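# Dispense one adhesive dot onto every gold pad

## Task

Deposit a single dot of the dispenser's paste on every gold pad printed on the plate. Each dot must hold roughly 110 microliters, stay rounded rather than squashed, and lie entirely within its own pad. Beyond a small smear, no adhesive may land anywhere else, and that includes the neighbouring pads. The scrap strip beside the plate may be used for trials or for purging paste. Once done, any paste still leaking from the tip or trailing from it as a long string will drop straight down, even from a height. Finish with the tip raised well clear of the plate.

## Robot and tools

ROBOT. There are two arms. left_arm has a two-finger gripper and right_arm carries a dispensing head, which is the arm that does this job. Poses, velocities and targets all use the scene frame. Its origin sits at table-top height, halfway between the two nominal arm bases. +z is up, +x points out over the table, and left_arm is on the +y side. Image left and right do not match these names. Reported positions can be off by a few centimetres, more so at long reach.

ROW FORMAT. Every command row holds 18 plain numbers covering both arms, in this order, even when only one arm moves:
- left_arm x, y, z (metres), then qw, qx, qy, qz (w first). This is the absolute target for the gripper's end_effector_position and end_effector_quat_wxyz.
- Gripper position, force_limit and speed, each from -1 to 1.
- right_arm x, y, z and qw, qx, qy, qz, the absolute target for the tool point.
- plunger, from -1 to 1.
To keep an arm still, resend the exact pose from the last result that showed it at rest. To hold an orientation, resend one fixed quaternion every time rather than the slowly drifting reported one. Resending the gripper's last three numbers leaves it unchanged, because 0 counts as a command.

TOOL POINT. right_arm's end_effector_position is the centre of the tip's opening, and its +z axis points out of the tip. Point it straight down for dispensing, since a tilted tip throws paste sideways. The tip and barrel are about 28 mm across for the first 89 mm back from the end. Beyond that, a camera block (-y side) and a case (-x side) stick out up to 100 mm. With 30 degrees of tilt or less, only the tip can reach a flat surface.

PLUNGER. +1 drives the piston forward at 640 ul/s. -1 withdraws it at that same rate, and values in between scale linearly. Any value within 0.01 of 0 holds it still. The plunger runs only during actions. Pressure must first build, so an initial push, or the first push after a pull-back, delivers less than the commanded volume. Pressure stays in the barrel after the plunger stops, so paste keeps coming out. A sufficient pull-back stops the flow, and a larger one leaves a gap that the next push must close first. Nothing is sucked back in through the tip. The 3 mm tip should sit about one dot diameter above the surface, or slightly lower. Lower than that flattens the paste, touching the surface blocks it, and higher gives a late, wandering thread. After the flow stops, a thread still links tip and dot. Lift straight up so it breaks; moving sideways drags a string along. Paste left hanging falls onto whatever surface comes near next. Rehearse the timing and volume on the scrap strip. left_ml is the barrel's remaining volume as the motor counts it. Plunger status reads ready, moving, empty, or fault. Fault means a stall, for example from a blocked tip. It clears only with a pull-back, and that pull-back must be longer than usual before the tip leaves the surface, or the paste will gush out.

execute_actions(actions, cameras). actions is a list of actions. Each action is a table of up to 15 rows, one row per 1/30 s control step. A shorter table repeats its last row until all 15 steps are used. For either arm, a target more than 0.6 m from that arm's current position along any of its own axes gets the action refused. If the first action fails that check, the whole call is refused. An empty list simply reports state and images. cameras picks images from cam_high, cam_left_wrist and cam_right_wrist. Leaving it out or passing ["all"] returns all of them; [] returns none. Each step, the controller limits the commanded orientation to within 32 degrees of the measured one. The arm then heads toward the "Hand target" line, which may fall short, so send the remainder in the next action.

move(target, speed, blend, stop_force, zero, blocking, cameras). This runs straight-line paths from each arm's Hand target to an absolute target row, or through a list of up to 15 rows within a 10 s cap. speed is in m/s, from 0.002 to 3.2 with a default of 0.25; turning speed is capped at twice that in rad/s. blend, in metres, rounds off corners between listed targets. stop_force, from 4 to 120 N, ends an arm's path when its wrist sensor feels that much push against the motion. Don't rely on it for light touches or while the tool is rotating. Omit it when lifting off a contact. zero (default true) re-zeroes before the move. blocking=false returns after 0.5 s and cannot be combined with stop_force. The result adds a move: line giving the ending (done, off_target, moving, held, fault) and limits such as paced or held. Paths don't avoid obstacles, so steer around the arms' bases.

wait(seconds 0 to 10) lets the scene run while holding the current commands. stop brakes a running move. zoom_image(camera, region [x0,y0,x1,y1] in pixels, at most 504x504) magnifies the newest image. zero_wrist_force(arm) tares that arm's sensor. finished_scene(scene) ends the current scene; pass its number.

RESULTS. Each result shows position, quaternion and velocities (a line can read "within noise"), joint positions and torques, Hand target, Wrist force and Wrist torque on the tool's own axes, plus a peak line. For the dispenser, a z force clearly below its value in free air means the tip is pressing on something. Gripper object_status: 0 moving, 1 stopped while opening, 2 stopped while closing (gripping), 3 at the requested position. position_measured is in counts, where 3 is open and 230 is closed.

AVOID. Do not drive the tip into the plate. The arms are stiff, and forces near 150 N or joint overloads trigger a 10 s fault stop. Also avoid collisions between the arms, fast slams, dropping or flinging anything, and keeping arms outstretched for long, which overheats the motors.

Each tool is called after ">>>" as a command line: name --argument value for each argument, lists and objects as JSON in quotes; but a table of rows of numbers goes row by row, as --pt "numbers of a row", without its own name.

## Session

>>> execute_actions --actions '[]'

Scene clock: 0.00 s.
left_arm: end_effector_position=(+0.6234, +0.5667, +0.2203) position_measured=3 object_status=3 end_effector_quat_wxyz=(+0.000, +0.025, +1.000, +0.000) | right_arm: end_effector_position=(+0.5368, -0.0976, +0.1976) left_ml=47.6 status=ready end_effector_quat_wxyz=(+0.000, +0.690, +0.723, +0.000)
Joint positions: left_arm=[-0.281 -1.556 2.144 -2.158 -1.571 -0.281] | right_arm=[0.546 -1.345 1.559 -1.785 -1.571 -1.024]
Joint velocities: within noise
Joint torques (N m): no reading
Wrist force (N): no reading
Wrist torque (N m): no reading
Wrist force, peak (N): no reading
Hand target: left_arm +0.6234, +0.5667, +0.2203; +0.000, +0.025, +1.000, +0.000 | right_arm +0.5368, -0.0976, +0.1976; +0.000, +0.690, +0.723, +0.000

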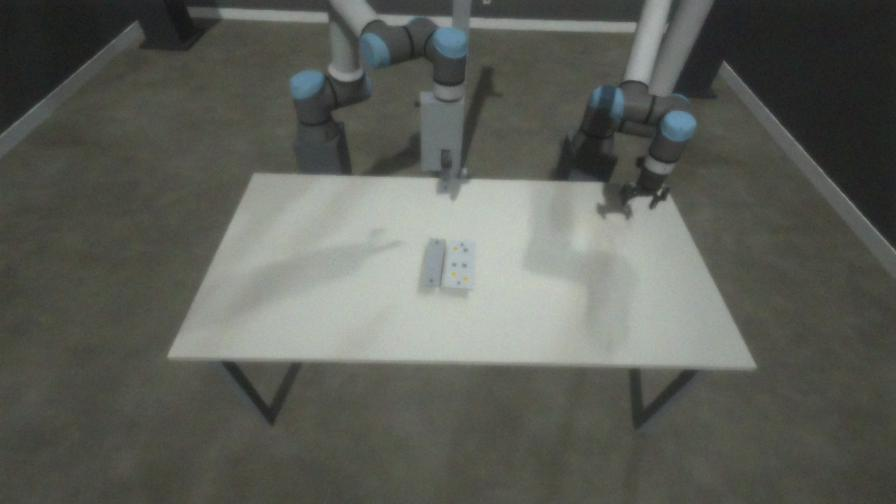

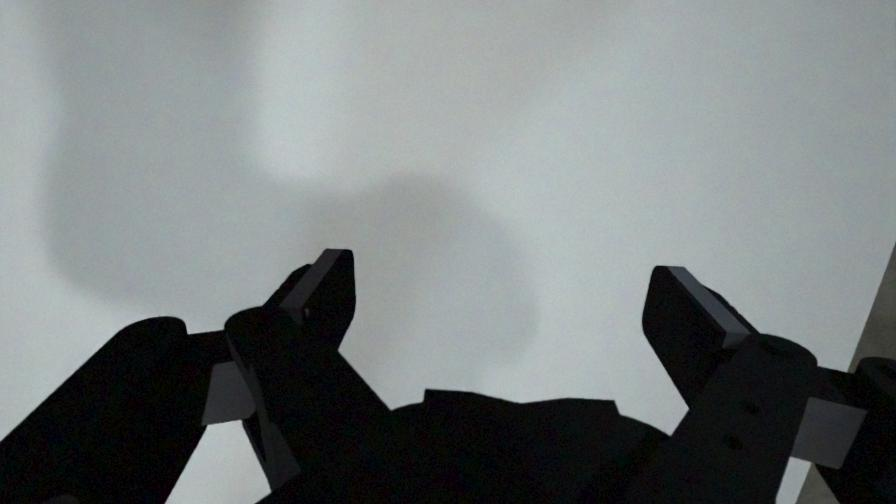

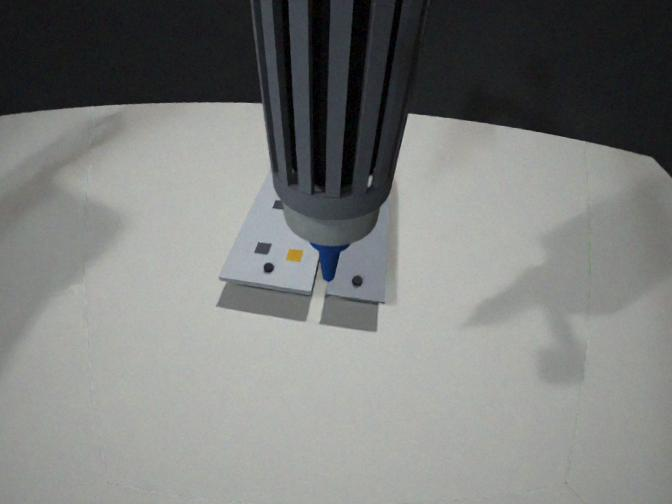

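>>> zoom_image --camera "cam_high" --region '[405, 225, 495, 305]'

>>> zoom_image --camera "cam_right_wrist" --region '[200, 170, 420, 335]'

Scaled by 5.600 from the camera's 896x504 image, which has a finer 1280x720 frame.

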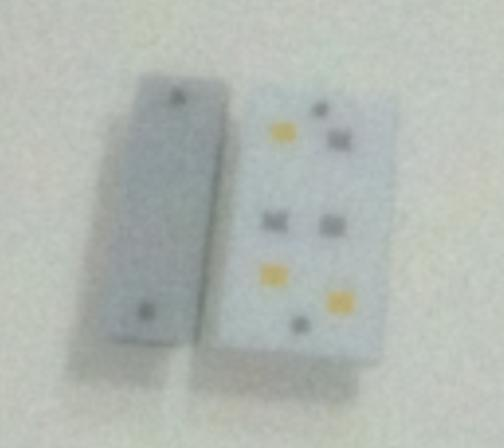

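Scaled by 2.291 from the camera's 672x504 image, which has a finer 960x720 frame.

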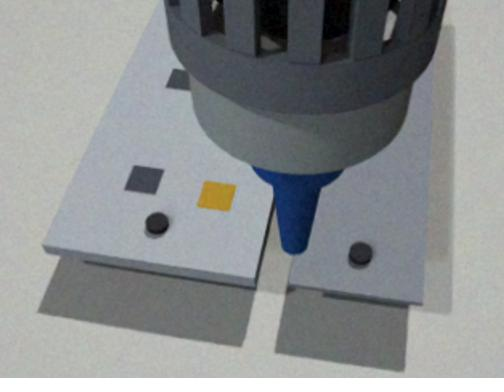

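>>> move --target '[0.6234,0.5667,0.2203,0,0.025,1.0,0,1,1,1,0.70,-0.135,0.10,0,0.69,0.723,0,0]' --speed 0.25

Scene clock: 40.93 s.
left_arm: end_effector_position=(+0.6234, +0.5667, +0.2203) position_measured=3 object_status=3 end_effector_quat_wxyz=(+0.000, +0.025, +1.000, +0.000) | right_arm: end_effector_position=(+0.7001, -0.1351, +0.1000) left_ml=47.6 status=ready end_effector_quat_wxyz=(+0.000, +0.690, +0.723, +0.000)
Joint positions: left_arm=[-0.28 -1.556 2.144 -2.158 -1.571 -0.281] | right_arm=[0.414 -1.145 1.466 -1.891 -1.571 -1.157]
Joint torques (N m): left_arm=[13.34 -34.53 -44.67 -3.32 -0.13 -1.98] | right_arm=[12.81 -84.1 -42.6 -1.43 1.99 4.19]
Wrist force (N): left_arm=[0.6 -0.1 -0.3] | right_arm=[0.1 -0.4 0.4]
Wrist torque (N m): left_arm=[-0.01 -0.11 0.00] | right_arm=[-0.15 -0.05 0.03]
Wrist force, peak (N): left_arm=[0.9 -0.3 -0.3] | right_arm=[-0.4 2.2 2.2]
Hand target: left_arm +0.6234, +0.5667, +0.2203; +0.000, +0.025, +1.000, +0.000 | right_arm +0.7000, -0.1350, +0.1000; +0.000, +0.690, +0.723, +0.000
Off the commanded pose: left_arm 0.000 m, 0 deg | right_arm 0.000 m, 0 deg.
move: done
camera_calibration:
cam_left_wrist: T_world_to_cam=[[0.0132392, 0.998031, -0.0613164, -0.544111], [0.923767, 0.0112635, 0.38279, -0.650004], [0.382727, -0.0617099, -0.921798, 0.128368], [0, 0, 0, 1]] pos_world=[0.558525, 0.558282, 0.333781]
cam_right_wrist: T_world_to_cam=[[0.0473212, -0.997884, 0.0446007, -0.177477], [-0.791151, -0.0647008, -0.608189, 0.613359], [0.609787, -0.0065057, -0.792538, -0.245885], [0, 0, 0, 1]] pos_world=[0.643596, -0.139016, 0.18608]

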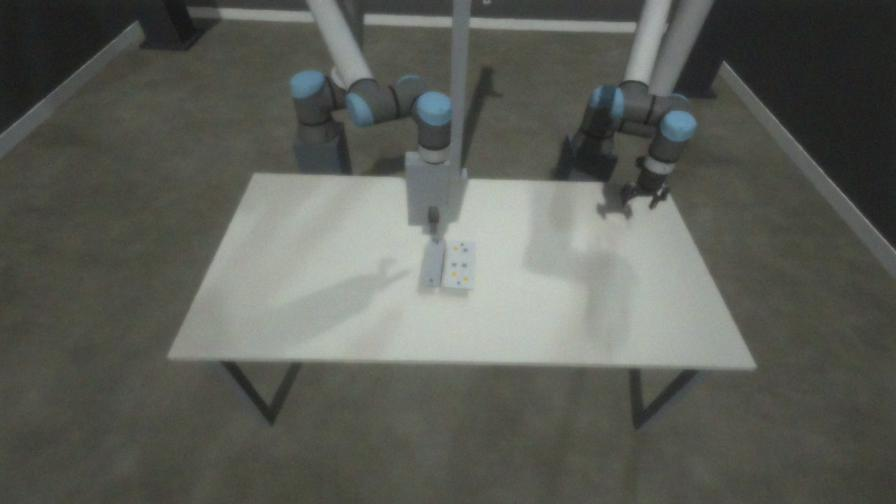

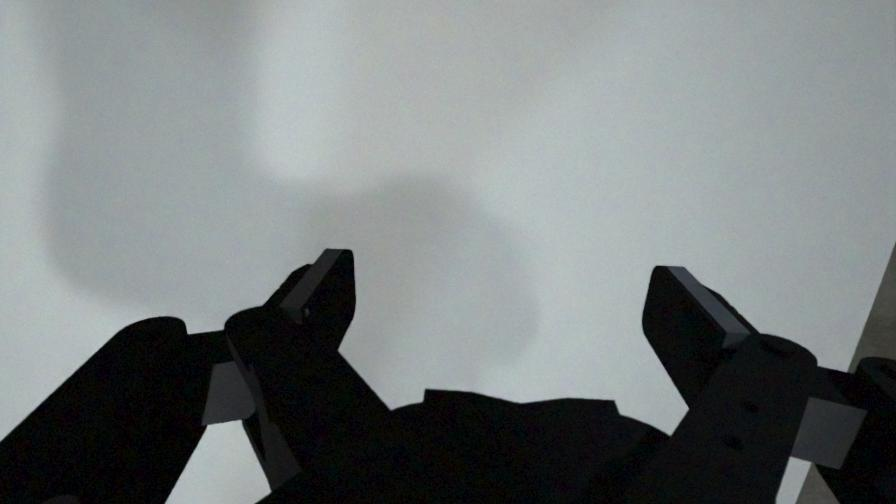

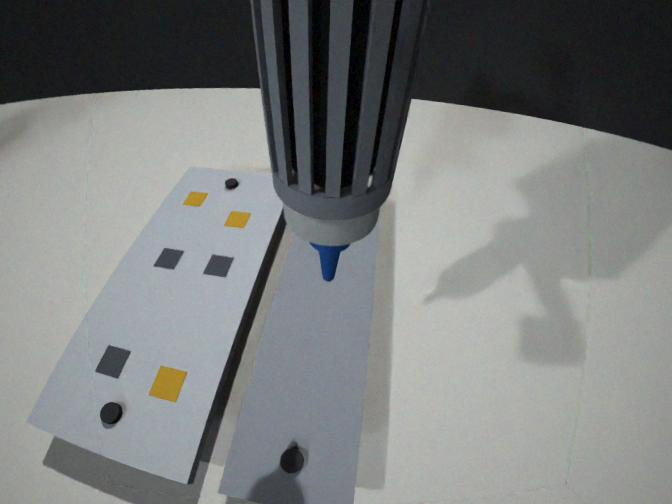

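>>> zoom_image --camera "cam_right_wrist" --region '[20, 150, 410, 504]'

Scaled by 1.292 from the camera's 672x504 image, which has a finer 960x720 frame.

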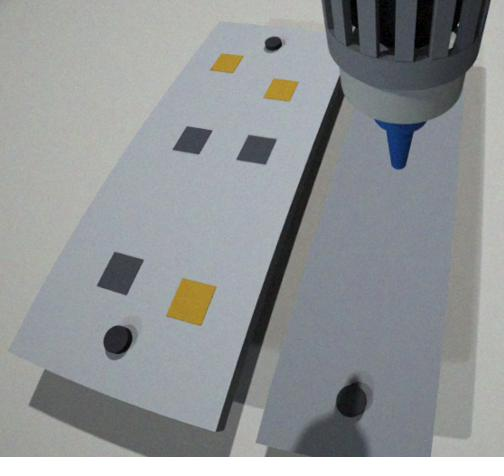

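>>> move --target '[0.6234,0.5667,0.2203,0,0.025,1.0,0,1,1,1,0.70,-0.135,0.0,0,0.69,0.723,0,0]' --speed 0.015 --stop_force 5 --cameras '["cam_right_wrist"]'

Scene clock: 60.43 s.
left_arm: end_effector_position=(+0.6234, +0.5667, +0.2203) position_measured=3 object_status=3 end_effector_quat_wxyz=(+0.000, +0.025, +1.000, +0.000) | right_arm: end_effector_position=(+0.7000, -0.1350, +0.0310) left_ml=47.6 status=ready end_effector_quat_wxyz=(+0.000, +0.690, +0.723, +0.000)
Joint positions: left_arm=[-0.28 -1.556 2.144 -2.158 -1.571 -0.281] | right_arm=[0.414 -1.104 1.534 -2 -1.571 -1.157]
Joint torques (N m): left_arm=[2.77 -38.96 -34.08 -3.92 2.02 -0.08] | right_arm=[12.63 -88.14 -42.16 1.37 -0.14 3.87]
Wrist force (N): left_arm=[0.3 0.1 0.0] | right_arm=[1.7 3.2 -9.0]
Wrist torque (N m): left_arm=[0.02 -0.05 0.00] | right_arm=[0.02 -0.10 0.00]
Wrist force, peak (N): left_arm=[0.9 -0.2 0.0] | right_arm=[-4.2 -9.8 -36.6]
Hand target: left_arm +0.6234, +0.5667, +0.2203; +0.000, +0.025, +1.000, +0.000 | right_arm +0.7000, -0.1350, +0.0310; +0.000, +0.690, +0.723, +0.000
Off the commanded pose: left_arm 0.000 m, 0 deg | right_arm 0.031 m, 0 deg.
move: contact (right_arm)
camera_calibration:
cam_right_wrist: T_world_to_cam=[[0.0473826, -0.997884, 0.0445221, -0.174326], [-0.791147, -0.0647016, -0.608194, 0.571338], [0.609788, -0.0064057, -0.792539, -0.300636], [0, 0, 0, 1]] pos_world=[0.643596, -0.138916, 0.11698]
Images, in order (width x height): cam_right_wrist 672x504.

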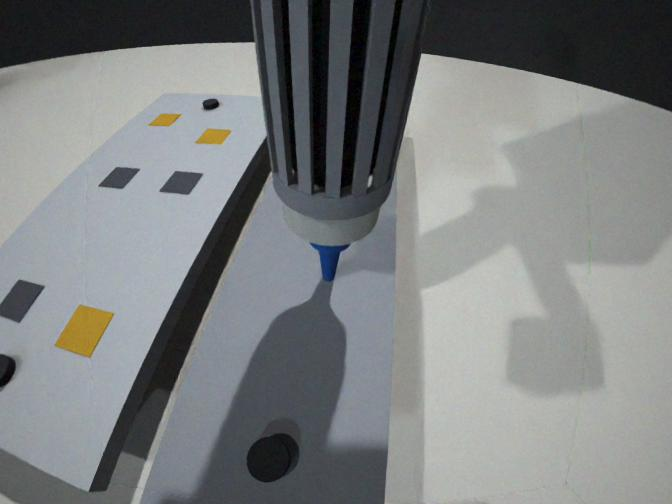

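>>> move --pt "0.6234 0.5667 0.2203 0 0.025 1.0 0 1 1 1 0.70 -0.135 0.045 0 0.69 0.723 0 0" --pt "0.6234 0.5667 0.2203 0 0.025 1.0 0 1 1 1 0.82 -0.135 0.045 0 0.69 0.723 0 0" --speed 0.1 --cameras '[]'

>>> move --target '[0.6234,0.5667,0.2203,0,0.025,1.0,0,1,1,1,0.82,-0.135,0.0,0,0.69,0.723,0,0]' --speed 0.008 --stop_force 4 --cameras '["cam_right_wrist"]'

Scene clock: 75.10 s.
left_arm: end_effector_position=(+0.6234, +0.5667, +0.2203) position_measured=3 object_status=3 end_effector_quat_wxyz=(+0.000, +0.025, +1.000, +0.000) | right_arm: end_effector_position=(+0.8200, -0.1352, +0.0448) left_ml=47.6 status=ready end_effector_quat_wxyz=(+0.000, +0.690, +0.723, +0.000)
Joint positions: left_arm=[-0.28 -1.556 2.144 -2.158 -1.571 -0.281] | right_arm=[0.362 -0.958 1.276 -1.888 -1.571 -1.209]
Joint torques (N m): left_arm=[-1.98 -42.18 -36.36 -3.77 1.86 -0.19] | right_arm=[16.37 -111.84 -43.1 -6.87 1.91 3.57]
Wrist force (N): left_arm=[0.1 -0.1 -0.4] | right_arm=[1.4 -0.1 0.6]
Wrist torque (N m): left_arm=[-0.01 -0.01 0.00] | right_arm=[-0.08 -0.47 0.03]
Wrist force, peak (N): left_arm=[0.9 -0.4 -0.2] | right_arm=[2.0 3.1 -9.0]
Hand target: left_arm +0.6234, +0.5667, +0.2203; +0.000, +0.025, +1.000, +0.000 | right_arm +0.8200, -0.1350, +0.0450; +0.000, +0.690, +0.723, +0.000
Off the commanded pose: left_arm 0.000 m, 0 deg | right_arm 0.000 m, 0 deg.
move: done
No camera images: "cameras" was empty.

Scene clock: 77.47 s.
left_arm: end_effector_position=(+0.6234, +0.5667, +0.2203) position_measured=3 object_status=3 end_effector_quat_wxyz=(+0.000, +0.025, +1.000, +0.000) | right_arm: end_effector_position=(+0.8200, -0.1350, +0.0347) left_ml=47.6 status=ready end_effector_quat_wxyz=(+0.000, +0.690, +0.723, +0.000)
Joint positions: left_arm=[-0.28 -1.556 2.144 -2.158 -1.571 -0.281] | right_arm=[0.362 -0.953 1.286 -1.903 -1.571 -1.209]
Joint torques (N m): left_arm=[-2.9 -40.55 -35.41 -3.94 2.12 -0.19] | right_arm=[13.63 -96.78 -46.38 0.87 1.57 3.87]
Wrist force (N): left_arm=[0.5 -0.2 -0.2] | right_arm=[2.9 2.3 -7.7]
Wrist torque (N m): left_arm=[-0.04 -0.08 0.00] | right_arm=[-0.14 -0.57 0.02]
Wrist force, peak (N): left_arm=[0.8 0.0 0.0] | right_arm=[-0.5 -4.7 -21.2]
Hand target: left_arm +0.6234, +0.5667, +0.2203; +0.000, +0.025, +1.000, +0.000 | right_arm +0.8200, -0.1350, +0.0347; +0.000, +0.690, +0.723, +0.000
Off the commanded pose: left_arm 0.000 m, 0 deg | right_arm 0.035 m, 0 deg.
move: contact (right_arm)
camera_calibration:
cam_right_wrist: T_world_to_cam=[[0.0473826, -0.997884, 0.0445221, -0.180176], [-0.791147, -0.0647016, -0.608194, 0.668526], [0.609788, -0.0064057, -0.792539, -0.370878], [0, 0, 0, 1]] pos_world=[0.763596, -0.138916, 0.12068]
Images, in order (width x height): cam_right_wrist 672x504.

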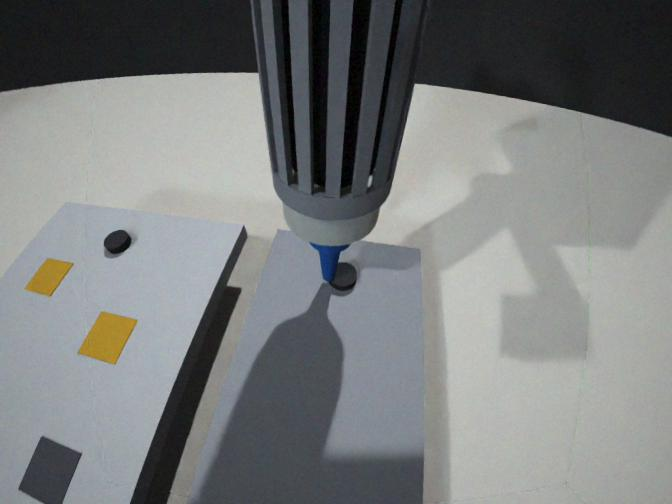

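>>> move --pt "0.6234 0.5667 0.2203 0 0.025 1.0 0 1 1 1 0.82 -0.135 0.08 0 0.69 0.723 0 0" --pt "0.6234 0.5667 0.2203 0 0.025 1.0 0 1 1 1 0.65 -0.09 0.09 0 0.69 0.723 0 0" --speed 0.15 --cameras '["cam_right_wrist"]'

>>> zoom_image --camera "cam_right_wrist" --region '[120, 100, 510, 490]'

Scene clock: 136.10 s.
left_arm: end_effector_position=(+0.6234, +0.5667, +0.2203) position_measured=3 object_status=3 end_effector_quat_wxyz=(+0.000, +0.025, +1.000, +0.000) | right_arm: end_effector_position=(+0.6500, -0.0898, +0.0901) left_ml=47.6 status=ready end_effector_quat_wxyz=(+0.000, +0.690, +0.723, +0.000)
Joint positions: left_arm=[-0.28 -1.556 2.144 -2.158 -1.571 -0.281] | right_arm=[0.484 -1.156 1.5 -1.915 -1.571 -1.087]
Joint torques (N m): left_arm=[-1.87 -48.52 -40.22 -4.26 1.74 -0.93] | right_arm=[-17.21 -65.42 -57.01 -1.26 0.24 -3.32]
Wrist force (N): left_arm=[0.1 -0.1 -0.2] | right_arm=[1.9 -0.2 0.6]
Wrist torque (N m): left_arm=[-0.02 -0.02 0.00] | right_arm=[-0.11 -0.72 0.01]
Wrist force, peak (N): left_arm=[0.6 0.1 -0.9] | right_arm=[3.0 2.6 -8.4]
Hand target: left_arm +0.6234, +0.5667, +0.2203; +0.000, +0.025, +1.000, +0.000 | right_arm +0.6500, -0.0900, +0.0900; +0.000, +0.690, +0.723, +0.000
Off the commanded pose: left_arm 0.000 m, 0 deg | right_arm 0.000 m, 0 deg.
move: done
camera_calibration:
cam_right_wrist: T_world_to_cam=[[0.0472818, -0.997898, 0.0443284, -0.12949], [-0.791067, -0.0645045, -0.608319, 0.570617], [0.609899, -0.00630436, -0.792454, -0.22295], [0, 0, 0, 1]] pos_world=[0.593496, -0.0938161, 0.17618]
Images, in order (width x height): cam_right_wrist 672x504.

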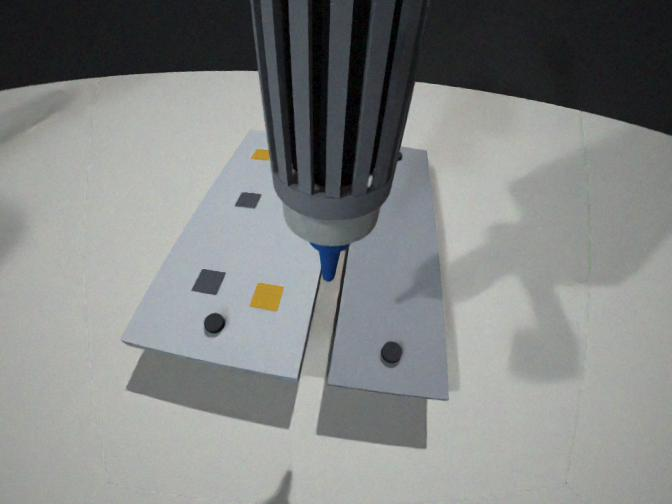

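Scaled by 1.292 from the camera's 672x504 image, which has a finer 960x720 frame.

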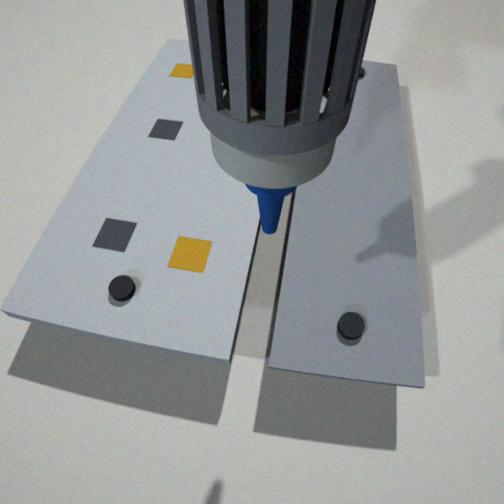

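>>> move --target '[0.6234,0.5667,0.2203,0,0.025,1.0,0,1,1,1,0.672,-0.054,0.05,0,0.69,0.723,0,0]' --speed 0.15 --cameras '["cam_right_wrist"]'

>>> zoom_image --camera "cam_right_wrist" --region '[230, 220, 430, 370]'

Scene clock: 152.60 s.
left_arm: end_effector_position=(+0.6234, +0.5667, +0.2203) position_measured=3 object_status=3 end_effector_quat_wxyz=(+0.000, +0.025, +1.000, +0.000) | right_arm: end_effector_position=(+0.6720, -0.0538, +0.0500) left_ml=47.6 status=ready end_effector_quat_wxyz=(+0.000, +0.690, +0.723, +0.000)
Joint positions: left_arm=[-0.28 -1.556 2.144 -2.158 -1.571 -0.281] | right_arm=[0.505 -1.07 1.445 -1.946 -1.571 -1.066]
Joint torques (N m): left_arm=[-0.31 -47.41 -41.48 -4.42 1.9 -0.84] | right_arm=[-16.55 -98.48 -40.9 -0.87 1.97 -2.86]
Wrist force (N): left_arm=[0.4 -0.2 -0.5] | right_arm=[1.8 -0.2 0.5]
Wrist torque (N m): left_arm=[-0.02 -0.07 0.00] | right_arm=[-0.08 -0.68 0.01]
Wrist force, peak (N): left_arm=[0.5 -0.2 -0.9] | right_arm=[2.6 0.5 1.8]
Hand target: left_arm +0.6234, +0.5667, +0.2203; +0.000, +0.025, +1.000, +0.000 | right_arm +0.6720, -0.0540, +0.0500; +0.000, +0.690, +0.723, +0.000
Off the commanded pose: left_arm 0.000 m, 0 deg | right_arm 0.000 m, 0 deg.
move: done
camera_calibration:
cam_right_wrist: T_world_to_cam=[[0.0473003, -0.997891, 0.0444578, -0.0927573], [-0.791152, -0.0645972, -0.608199, 0.565986], [0.609788, -0.00640493, -0.792539, -0.267843], [0, 0, 0, 1]] pos_world=[0.615496, -0.0577161, 0.13608]
Images, in order (width x height): cam_right_wrist 672x504.

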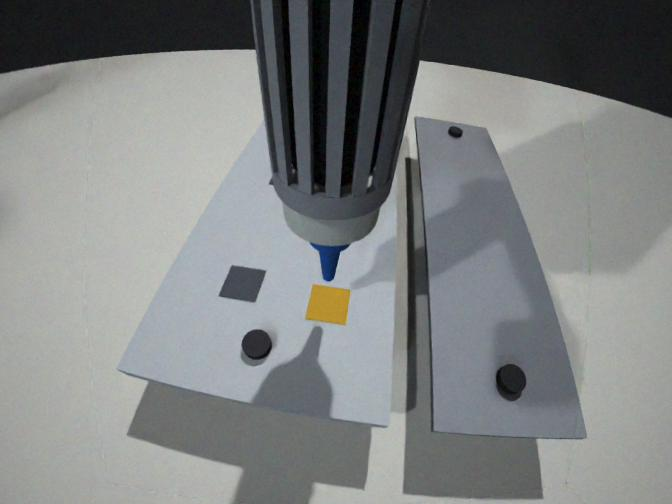

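Scaled by 2.520 from the camera's 672x504 image, which has a finer 960x720 frame.

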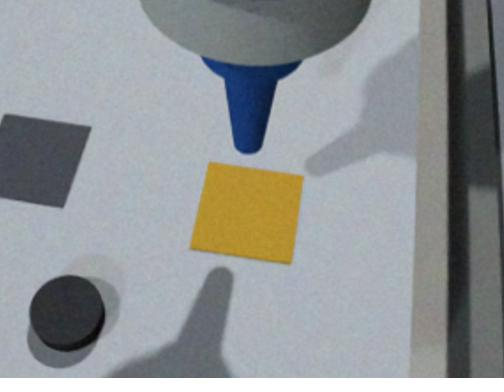

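>>> move --target '[0.6234,0.5667,0.2203,0,0.025,1.0,0,1,1,1,0.672,-0.054,0.02,0,0.69,0.723,0,0]' --speed 0.005 --stop_force 4 --cameras '["cam_right_wrist"]'

>>> zoom_image --camera "cam_right_wrist" --region '[230, 220, 430, 370]'

Scene clock: 173.47 s.
left_arm: end_effector_position=(+0.6234, +0.5667, +0.2203) position_measured=3 object_status=3 end_effector_quat_wxyz=(+0.000, +0.025, +1.000, +0.000) | right_arm: end_effector_position=(+0.6720, -0.0540, +0.0312) left_ml=47.6 status=ready end_effector_quat_wxyz=(+0.000, +0.690, +0.723, +0.000)
Joint positions: left_arm=[-0.28 -1.556 2.144 -2.158 -1.571 -0.281] | right_arm=[0.505 -1.058 1.462 -1.975 -1.571 -1.066]
Joint torques (N m): left_arm=[-2.98 -47.47 -42.08 -5.29 1.56 -1.19] | right_arm=[-11.22 -93.8 -46.7 -0.62 1.99 -2.55]
Wrist force (N): left_arm=[0.5 0.1 -0.4] | right_arm=[1.8 0.0 -8.2]
Wrist torque (N m): left_arm=[0.03 -0.09 0.00] | right_arm=[-0.05 -0.54 0.01]
Wrist force, peak (N): left_arm=[0.7 -0.4 -0.7] | right_arm=[-0.3 -3.1 -14.9]
Hand target: left_arm +0.6234, +0.5667, +0.2203; +0.000, +0.025, +1.000, +0.000 | right_arm +0.6720, -0.0540, +0.0312; +0.000, +0.690, +0.723, +0.000
Off the commanded pose: left_arm 0.000 m, 0 deg | right_arm 0.011 m, 0 deg.
move: contact (right_arm)
camera_calibration:
cam_right_wrist: T_world_to_cam=[[0.0473853, -0.997884, 0.0445185, -0.0921804], [-0.791185, -0.0647011, -0.608145, 0.554566], [0.609739, -0.00640516, -0.792577, -0.28285], [0, 0, 0, 1]] pos_world=[0.615596, -0.057916, 0.11718]
Images, in order (width x height): cam_right_wrist 672x504.

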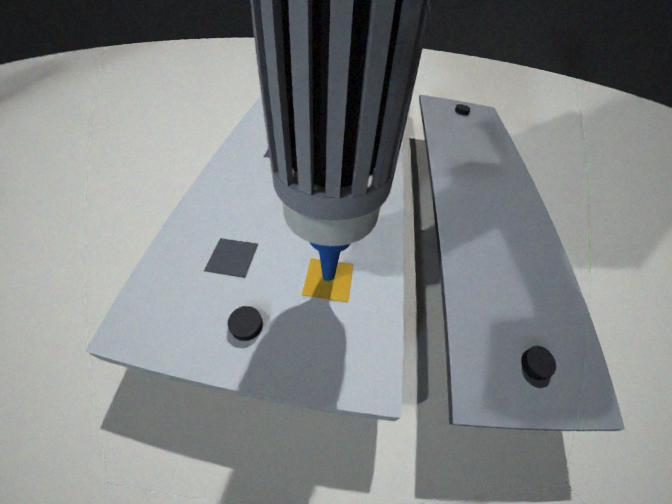

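Scaled by 2.520 from the camera's 672x504 image, which has a finer 960x720 frame.

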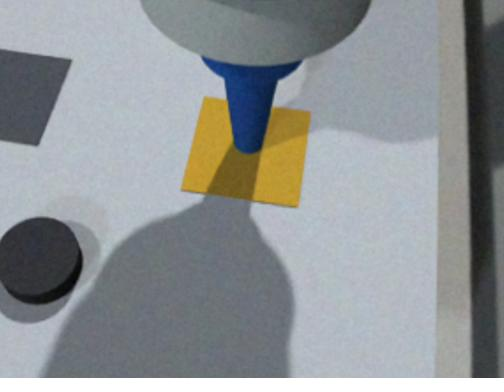

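>>> move --pt "0.6234 0.5667 0.2203 0 0.025 1.0 0 1 1 1 0.672 -0.054 0.045 0 0.69 0.723 0 0" --pt "0.6234 0.5667 0.2203 0 0.025 1.0 0 1 1 1 0.69 -0.135 0.045 0 0.69 0.723 0 0" --pt "0.6234 0.5667 0.2203 0 0.025 1.0 0 1 1 1 0.69 -0.135 0.0362 0 0.69 0.723 0 0" --speed 0.1 --cameras '["cam_right_wrist"]'

>>> zoom_image --camera "cam_right_wrist" --region '[230, 220, 430, 370]'

>>> execute_actions --actions '[[[0.6234,0.5667,0.2203,0,0.025,1.0,0,1,1,1,0.69,-0.135,0.0362,0,0.69,0.723,0,0.344]]]' --cameras '["cam_right_wrist"]'

>>> zoom_image --camera "cam_right_wrist" --region '[230, 220, 430, 370]'

>>> wait --seconds 2 --cameras '["cam_right_wrist"]'

>>> zoom_image --camera "cam_right_wrist" --region '[230, 220, 430, 370]'

Scene clock: 200.67 s.
left_arm: end_effector_position=(+0.6234, +0.5667, +0.2203) position_measured=3 object_status=3 end_effector_quat_wxyz=(+0.000, +0.025, +1.000, +0.000) | right_arm: end_effector_position=(+0.6901, -0.1351, +0.0360) left_ml=47.6 status=ready end_effector_quat_wxyz=(+0.000, +0.690, +0.723, +0.000) end_effector_velocity=(+0.000, +0.001, +0.003) end_effector_angular_velocity=(+0.000, +0.000, +0.001)
Joint positions: left_arm=[-0.28 -1.556 2.144 -2.158 -1.571 -0.281] | right_arm=[0.419 -1.119 1.547 -1.999 -1.571 -1.152]
Joint velocities: left_arm=[within noise] | right_arm=[0.001 -0.001 -0.004 0.005 0 0]
Joint torques (N m): left_arm=[-1 -46.82 -44.03 -5.3 1.47 -1.48] | right_arm=[16.1 -97.07 -55.11 -1.59 1.23 3.94]
Wrist force (N): left_arm=[0.7 -0.3 -0.5] | right_arm=[1.8 -0.1 0.3]
Wrist torque (N m): left_arm=[-0.04 -0.11 0.00] | right_arm=[-0.03 -0.66 0.01]
Wrist force, peak (N): left_arm=[0.4 -0.1 -1.1] | right_arm=[2.1 0.0 -8.2]
Hand target: left_arm +0.6234, +0.5667, +0.2203; +0.000, +0.025, +1.000, +0.000 | right_arm +0.6900, -0.1350, +0.0362; +0.000, +0.690, +0.723, +0.000
Off the commanded pose: left_arm 0.000 m, 0 deg | right_arm 0.000 m, 0 deg.
move: done
camera_calibration:
cam_right_wrist: T_world_to_cam=[[0.0472651, -0.997883, 0.0446719, -0.174222], [-0.791241, -0.0646988, -0.608073, 0.56656], [0.609676, -0.00660556, -0.792624, -0.290443], [0, 0, 0, 1]] pos_world=[0.633596, -0.139116, 0.12208]
Images, in order (width x height): cam_right_wrist 672x504.

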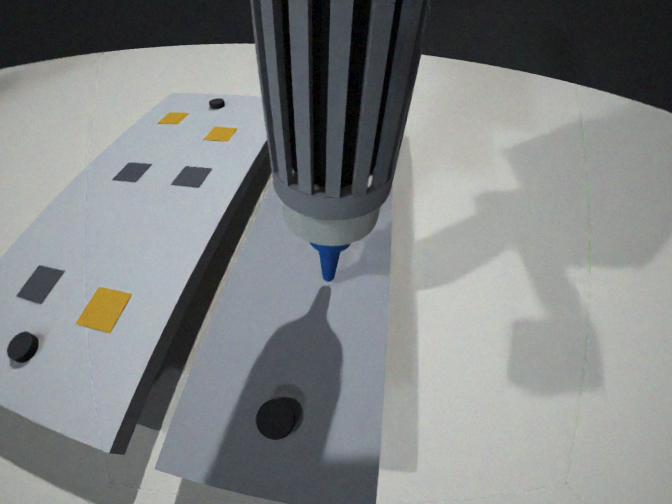

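Scaled by 2.520 from the camera's 672x504 image, which has a finer 960x720 frame.

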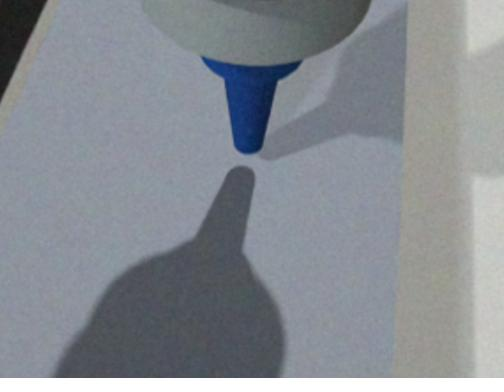

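Scene clock: 201.40 s.
left_arm: end_effector_position=(+0.6234, +0.5667, +0.2203) position_measured=3 object_status=3 end_effector_quat_wxyz=(+0.000, +0.025, +1.000, +0.000) | right_arm: end_effector_position=(+0.6900, -0.1350, +0.0362) left_ml=47.5 status=ready end_effector_quat_wxyz=(+0.000, +0.690, +0.723, +0.000)
Joint positions: left_arm=[-0.28 -1.556 2.144 -2.158 -1.571 -0.281] | right_arm=[0.419 -1.12 1.547 -1.998 -1.571 -1.152]
Joint torques (N m): left_arm=[0.01 -49.15 -43.75 -4.98 1.79 -1.5] | right_arm=[19.18 -98.22 -52.99 -1.43 2.71 3.99]
Wrist force (N): left_arm=[0.2 0.2 -0.6] | right_arm=[1.9 -0.3 0.5]
Wrist torque (N m): left_arm=[0.04 -0.02 0.00] | right_arm=[-0.09 -0.72 0.02]
Wrist force, peak (N): left_arm=[0.5 -0.7 -0.3] | right_arm=[2.1 -0.1 0.2]
Hand target: left_arm +0.6234, +0.5667, +0.2203; +0.000, +0.025, +1.000, +0.000 | right_arm +0.6900, -0.1350, +0.0362; +0.000, +0.690, +0.723, +0.000
Off the commanded pose: left_arm 0.000 m, 0 deg | right_arm 0.000 m, 0 deg.
camera_calibration:
cam_right_wrist: T_world_to_cam=[[0.047392, -0.997884, 0.0445177, -0.174088], [-0.791232, -0.0647055, -0.608083, 0.566611], [0.609676, -0.00640561, -0.792625, -0.290195], [0, 0, 0, 1]] pos_world=[0.633496, -0.138916, 0.12228]
Images, in order (width x height): cam_right_wrist 672x504.

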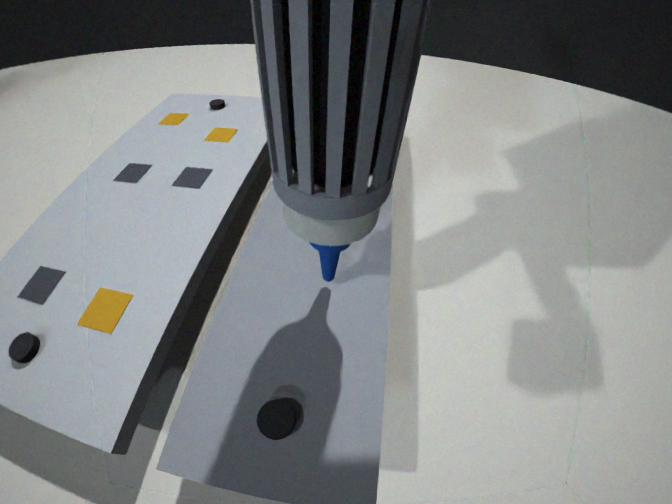

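Scaled by 2.520 from the camera's 672x504 image, which has a finer 960x720 frame.

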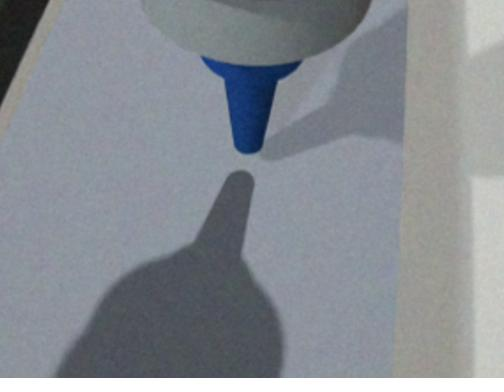

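Scene clock: 203.40 s.
left_arm: end_effector_position=(+0.6234, +0.5667, +0.2203) position_measured=3 object_status=3 end_effector_quat_wxyz=(+0.000, +0.025, +1.000, +0.000) | right_arm: end_effector_position=(+0.6900, -0.1350, +0.0362) left_ml=47.5 status=ready end_effector_quat_wxyz=(+0.000, +0.690, +0.723, +0.000)
Joint positions: left_arm=[-0.28 -1.556 2.144 -2.158 -1.571 -0.281] | right_arm=[0.419 -1.12 1.547 -1.998 -1.571 -1.152]
Joint torques (N m): left_arm=[-0.97 -47.19 -43.95 -5.45 1.46 -1.33] | right_arm=[16.67 -99.41 -47.39 -2.65 2.07 3.93]
Wrist force (N): left_arm=[0.1 -0.5 -0.3] | right_arm=[1.9 -0.1 0.4]
Wrist torque (N m): left_arm=[-0.08 -0.01 0.00] | right_arm=[-0.03 -0.70 0.01]
Wrist force, peak (N): left_arm=[0.4 -0.3 -1.0] | right_arm=[2.3 0.2 0.5]
Hand target: left_arm +0.6234, +0.5667, +0.2203; +0.000, +0.025, +1.000, +0.000 | right_arm +0.6900, -0.1350, +0.0362; +0.000, +0.690, +0.723, +0.000
Off the commanded pose: left_arm 0.000 m, 0 deg | right_arm 0.000 m, 0 deg.
wait: 2.00 s; at rest by 0.17 s
camera_calibration:
cam_right_wrist: T_world_to_cam=[[0.047392, -0.997884, 0.0445177, -0.174088], [-0.791232, -0.0647055, -0.608083, 0.566611], [0.609676, -0.00640561, -0.792625, -0.290195], [0, 0, 0, 1]] pos_world=[0.633496, -0.138916, 0.12228]
Images, in order (width x height): cam_right_wrist 672x504.

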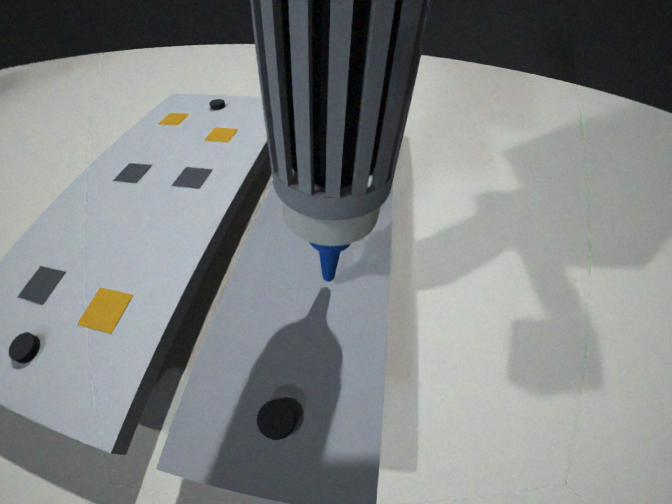

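Scaled by 2.520 from the camera's 672x504 image, which has a finer 960x720 frame.

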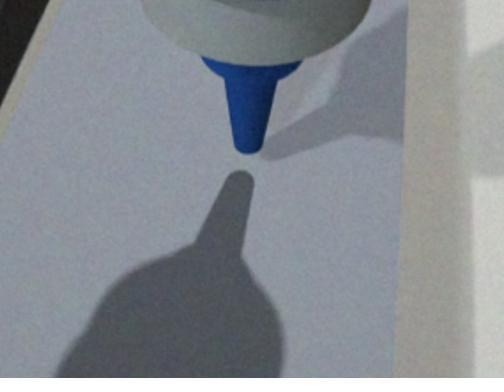

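>>> execute_actions --actions '[[[0.6234,0.5667,0.2203,0,0.025,1.0,0,1,1,1,0.69,-0.135,0.0362,0,0.69,0.723,0,0.344]]]' --cameras '["cam_right_wrist"]'

>>> zoom_image --camera "cam_right_wrist" --region '[280, 230, 380, 305]'

>>> execute_actions --actions '[[[0.6234,0.5667,0.2203,0,0.025,1.0,0,1,1,1,0.69,-0.135,0.0362,0,0.69,0.723,0,0.344]]]' --cameras '["cam_right_wrist"]'

>>> zoom_image --camera "cam_right_wrist" --region '[280, 230, 380, 305]'

>>> wait --seconds 1 --cameras '["cam_right_wrist"]'

>>> zoom_image --camera "cam_right_wrist" --region '[280, 230, 380, 305]'

Scene clock: 214.83 s.
left_arm: end_effector_position=(+0.6234, +0.5667, +0.2203) position_measured=3 object_status=3 end_effector_quat_wxyz=(+0.000, +0.025, +1.000, +0.000) | right_arm: end_effector_position=(+0.6900, -0.1350, +0.0362) left_ml=47.4 status=ready end_effector_quat_wxyz=(+0.000, +0.690, +0.723, +0.000)
Joint positions: left_arm=[-0.28 -1.556 2.144 -2.158 -1.571 -0.281] | right_arm=[0.419 -1.12 1.547 -1.998 -1.571 -1.152]
Joint torques (N m): left_arm=[-0.79 -47.5 -44.64 -5.34 1.49 -1.42] | right_arm=[11.62 -97.64 -45.17 -5.7 0.3 3.43]
Wrist force (N): left_arm=[0.3 0.0 -0.4] | right_arm=[1.8 -0.1 0.4]
Wrist torque (N m): left_arm=[0.00 -0.04 0.00] | right_arm=[-0.04 -0.69 0.01]
Wrist force, peak (N): left_arm=[0.8 -0.3 -0.9] | right_arm=[2.2 -0.3 0.7]
Hand target: left_arm +0.6234, +0.5667, +0.2203; +0.000, +0.025, +1.000, +0.000 | right_arm +0.6900, -0.1350, +0.0362; +0.000, +0.690, +0.723, +0.000
Off the commanded pose: left_arm 0.000 m, 0 deg | right_arm 0.000 m, 0 deg.
camera_calibration:
cam_right_wrist: T_world_to_cam=[[0.047392, -0.997884, 0.0445177, -0.174084], [-0.791232, -0.0647055, -0.608083, 0.56655], [0.609676, -0.00640561, -0.792625, -0.290275], [0, 0, 0, 1]] pos_world=[0.633496, -0.138916, 0.12218]
Images, in order (width x height): cam_right_wrist 672x504.

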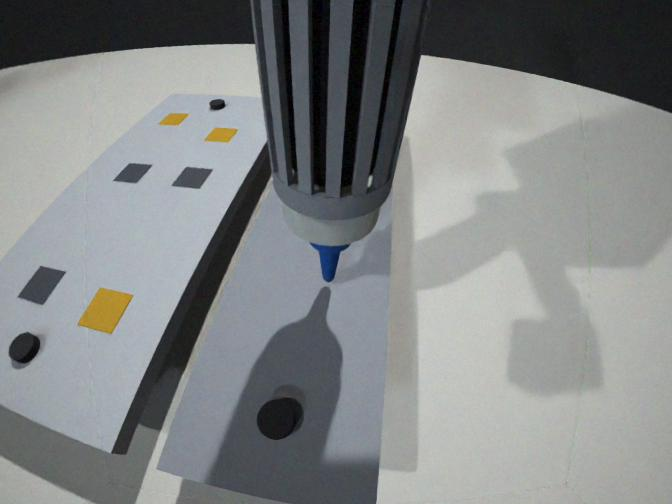

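Scaled by 5.040 from the camera's 672x504 image, which has a finer 960x720 frame.

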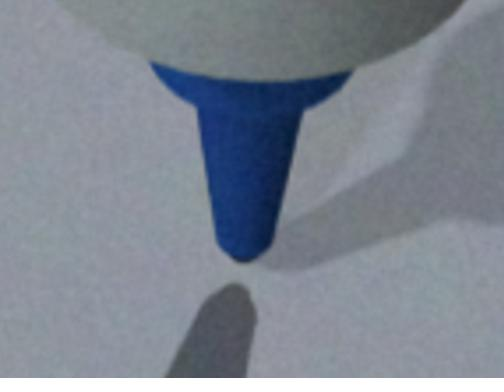

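Scene clock: 215.57 s.
left_arm: end_effector_position=(+0.6234, +0.5667, +0.2203) position_measured=3 object_status=3 end_effector_quat_wxyz=(+0.000, +0.025, +1.000, +0.000) | right_arm: end_effector_position=(+0.6900, -0.1350, +0.0362) left_ml=47.2 status=ready end_effector_quat_wxyz=(+0.000, +0.690, +0.723, +0.000)
Joint positions: left_arm=[-0.28 -1.556 2.144 -2.158 -1.571 -0.281] | right_arm=[0.419 -1.12 1.547 -1.998 -1.571 -1.152]
Joint torques (N m): left_arm=[-3.23 -48.13 -44.59 -5.34 1.48 -1.63] | right_arm=[12.44 -97.17 -45.77 -5.74 0.1 3.34]
Wrist force (N): left_arm=[0.6 -0.1 -0.5] | right_arm=[2.0 -0.4 0.4]
Wrist torque (N m): left_arm=[-0.01 -0.09 0.00] | right_arm=[-0.15 -0.74 0.02]
Wrist force, peak (N): left_arm=[0.4 -0.3 -1.0] | right_arm=[2.0 -0.2 0.7]
Hand target: left_arm +0.6234, +0.5667, +0.2203; +0.000, +0.025, +1.000, +0.000 | right_arm +0.6900, -0.1350, +0.0362; +0.000, +0.690, +0.723, +0.000
Off the commanded pose: left_arm 0.000 m, 0 deg | right_arm 0.000 m, 0 deg.
camera_calibration:
cam_right_wrist: T_world_to_cam=[[0.047392, -0.997884, 0.0445177, -0.174084], [-0.791232, -0.0647055, -0.608083, 0.56655], [0.609676, -0.00640561, -0.792625, -0.290275], [0, 0, 0, 1]] pos_world=[0.633496, -0.138916, 0.12218]
Images, in order (width x height): cam_right_wrist 672x504.

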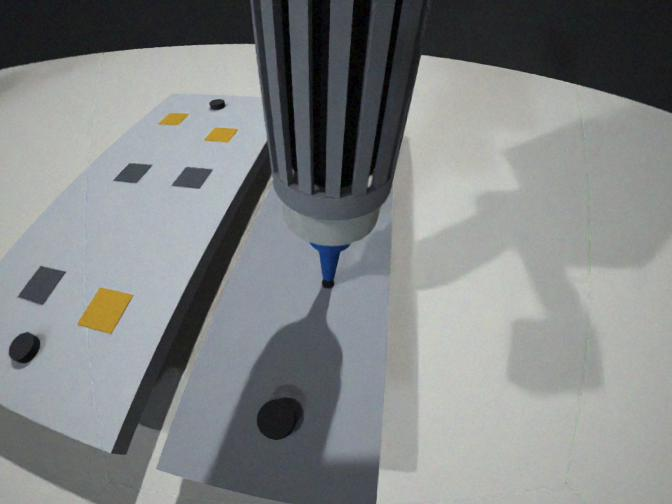

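Scaled by 5.040 from the camera's 672x504 image, which has a finer 960x720 frame.

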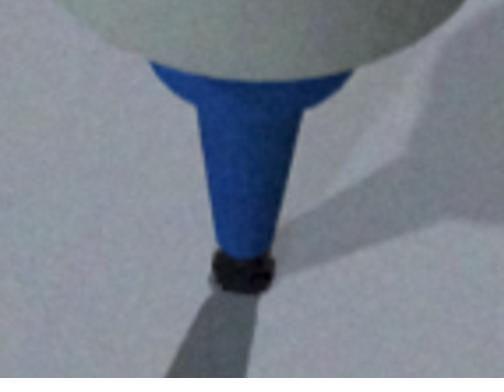

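Scene clock: 216.57 s.
left_arm: end_effector_position=(+0.6234, +0.5667, +0.2203) position_measured=3 object_status=3 end_effector_quat_wxyz=(+0.000, +0.025, +1.000, +0.000) | right_arm: end_effector_position=(+0.6900, -0.1350, +0.0362) left_ml=47.2 status=ready end_effector_quat_wxyz=(+0.000, +0.690, +0.723, +0.000)
Joint positions: left_arm=[-0.28 -1.556 2.144 -2.158 -1.571 -0.281] | right_arm=[0.419 -1.12 1.547 -1.998 -1.571 -1.152]
Joint torques (N m): left_arm=[-0.56 -48.59 -44.22 -5.5 1.38 -1.96] | right_arm=[10.78 -95.38 -45.74 -5.46 -0.19 3.44]
Wrist force (N): left_arm=[0.5 0.0 -0.7] | right_arm=[1.8 -0.4 0.2]
Wrist torque (N m): left_arm=[0.01 -0.09 0.00] | right_arm=[-0.14 -0.68 0.01]
Wrist force, peak (N): left_arm=[0.7 -0.1 -0.9] | right_arm=[2.1 -0.4 0.5]
Hand target: left_arm +0.6234, +0.5667, +0.2203; +0.000, +0.025, +1.000, +0.000 | right_arm +0.6900, -0.1350, +0.0362; +0.000, +0.690, +0.723, +0.000
Off the commanded pose: left_arm 0.000 m, 0 deg | right_arm 0.000 m, 0 deg.
wait: 1.00 s; at rest by 0.17 s
camera_calibration:
cam_right_wrist: T_world_to_cam=[[0.047392, -0.997884, 0.0445177, -0.174084], [-0.791232, -0.0647055, -0.608083, 0.56655], [0.609676, -0.00640561, -0.792625, -0.290275], [0, 0, 0, 1]] pos_world=[0.633496, -0.138916, 0.12218]
Images, in order (width x height): cam_right_wrist 672x504.

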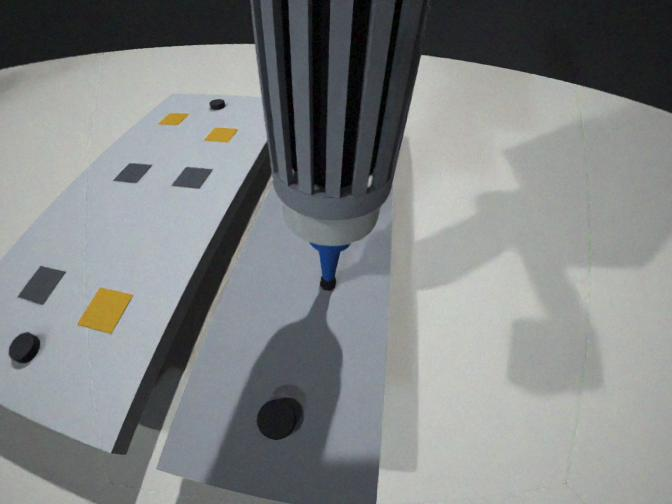

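Scaled by 5.040 from the camera's 672x504 image, which has a finer 960x720 frame.

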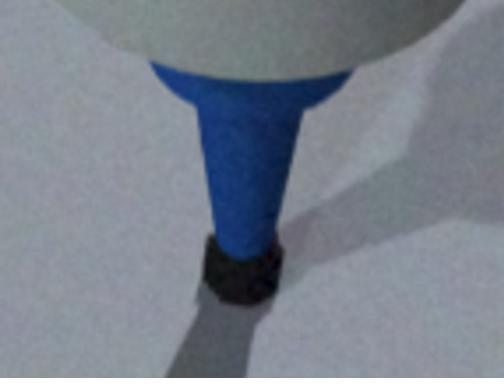

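>>> zoom_image --camera "cam_right_wrist" --region '[280, 230, 380, 305]'

>>> wait --seconds 3 --cameras '["cam_right_wrist"]'

>>> zoom_image --camera "cam_right_wrist" --region '[280, 230, 380, 305]'

Scaled by 5.040 from the camera's 672x504 image, which has a finer 960x720 frame.

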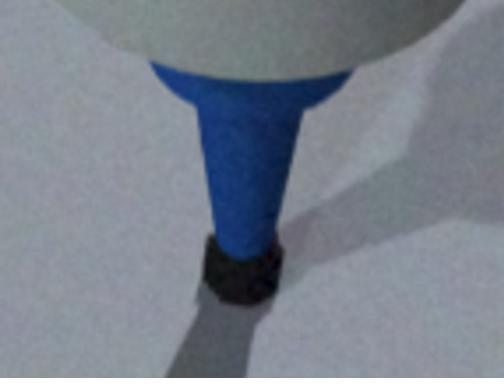

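Scene clock: 225.80 s.
left_arm: end_effector_position=(+0.6234, +0.5667, +0.2203) position_measured=3 object_status=3 end_effector_quat_wxyz=(+0.000, +0.025, +1.000, +0.000) | right_arm: end_effector_position=(+0.6900, -0.1350, +0.0362) left_ml=47.2 status=ready end_effector_quat_wxyz=(+0.000, +0.690, +0.723, +0.000)
Joint positions: left_arm=[-0.28 -1.556 2.144 -2.158 -1.571 -0.281] | right_arm=[0.419 -1.12 1.547 -1.998 -1.571 -1.152]
Joint torques (N m): left_arm=[-0.78 -47.73 -43.37 -5.48 1.45 -1.93] | right_arm=[7.4 -95.33 -49.43 -5.47 -1.4 2.83]
Wrist force (N): left_arm=[0.1 -0.3 -1.0] | right_arm=[2.1 -0.2 0.7]
Wrist torque (N m): left_arm=[-0.05 -0.01 0.00] | right_arm=[-0.07 -0.78 0.02]
Wrist force, peak (N): left_arm=[0.7 0.5 -1.1] | right_arm=[2.3 -0.3 0.4]
Hand target: left_arm +0.6234, +0.5667, +0.2203; +0.000, +0.025, +1.000, +0.000 | right_arm +0.6900, -0.1350, +0.0362; +0.000, +0.690, +0.723, +0.000
Off the commanded pose: left_arm 0.000 m, 0 deg | right_arm 0.000 m, 0 deg.
wait: 3.00 s; at rest from the start
camera_calibration:
cam_right_wrist: T_world_to_cam=[[0.047392, -0.997884, 0.0445177, -0.174084], [-0.791232, -0.0647055, -0.608083, 0.56655], [0.609676, -0.00640561, -0.792625, -0.290275], [0, 0, 0, 1]] pos_world=[0.633496, -0.138916, 0.12218]
Images, in order (width x height): cam_right_wrist 672x504.

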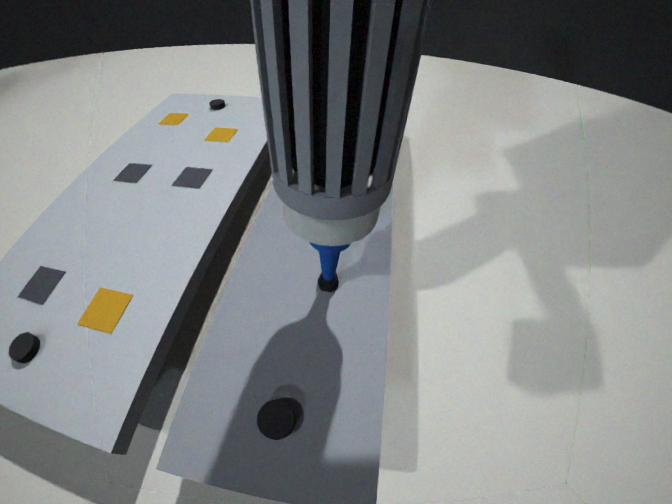

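Scaled by 5.040 from the camera's 672x504 image, which has a finer 960x720 frame.

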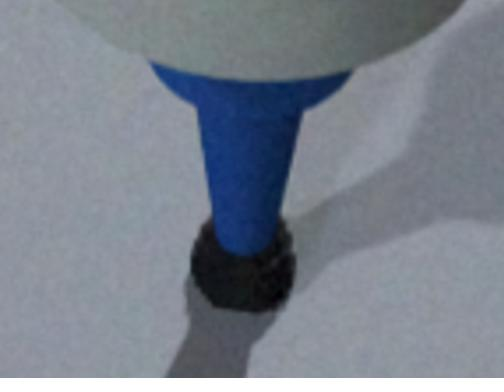

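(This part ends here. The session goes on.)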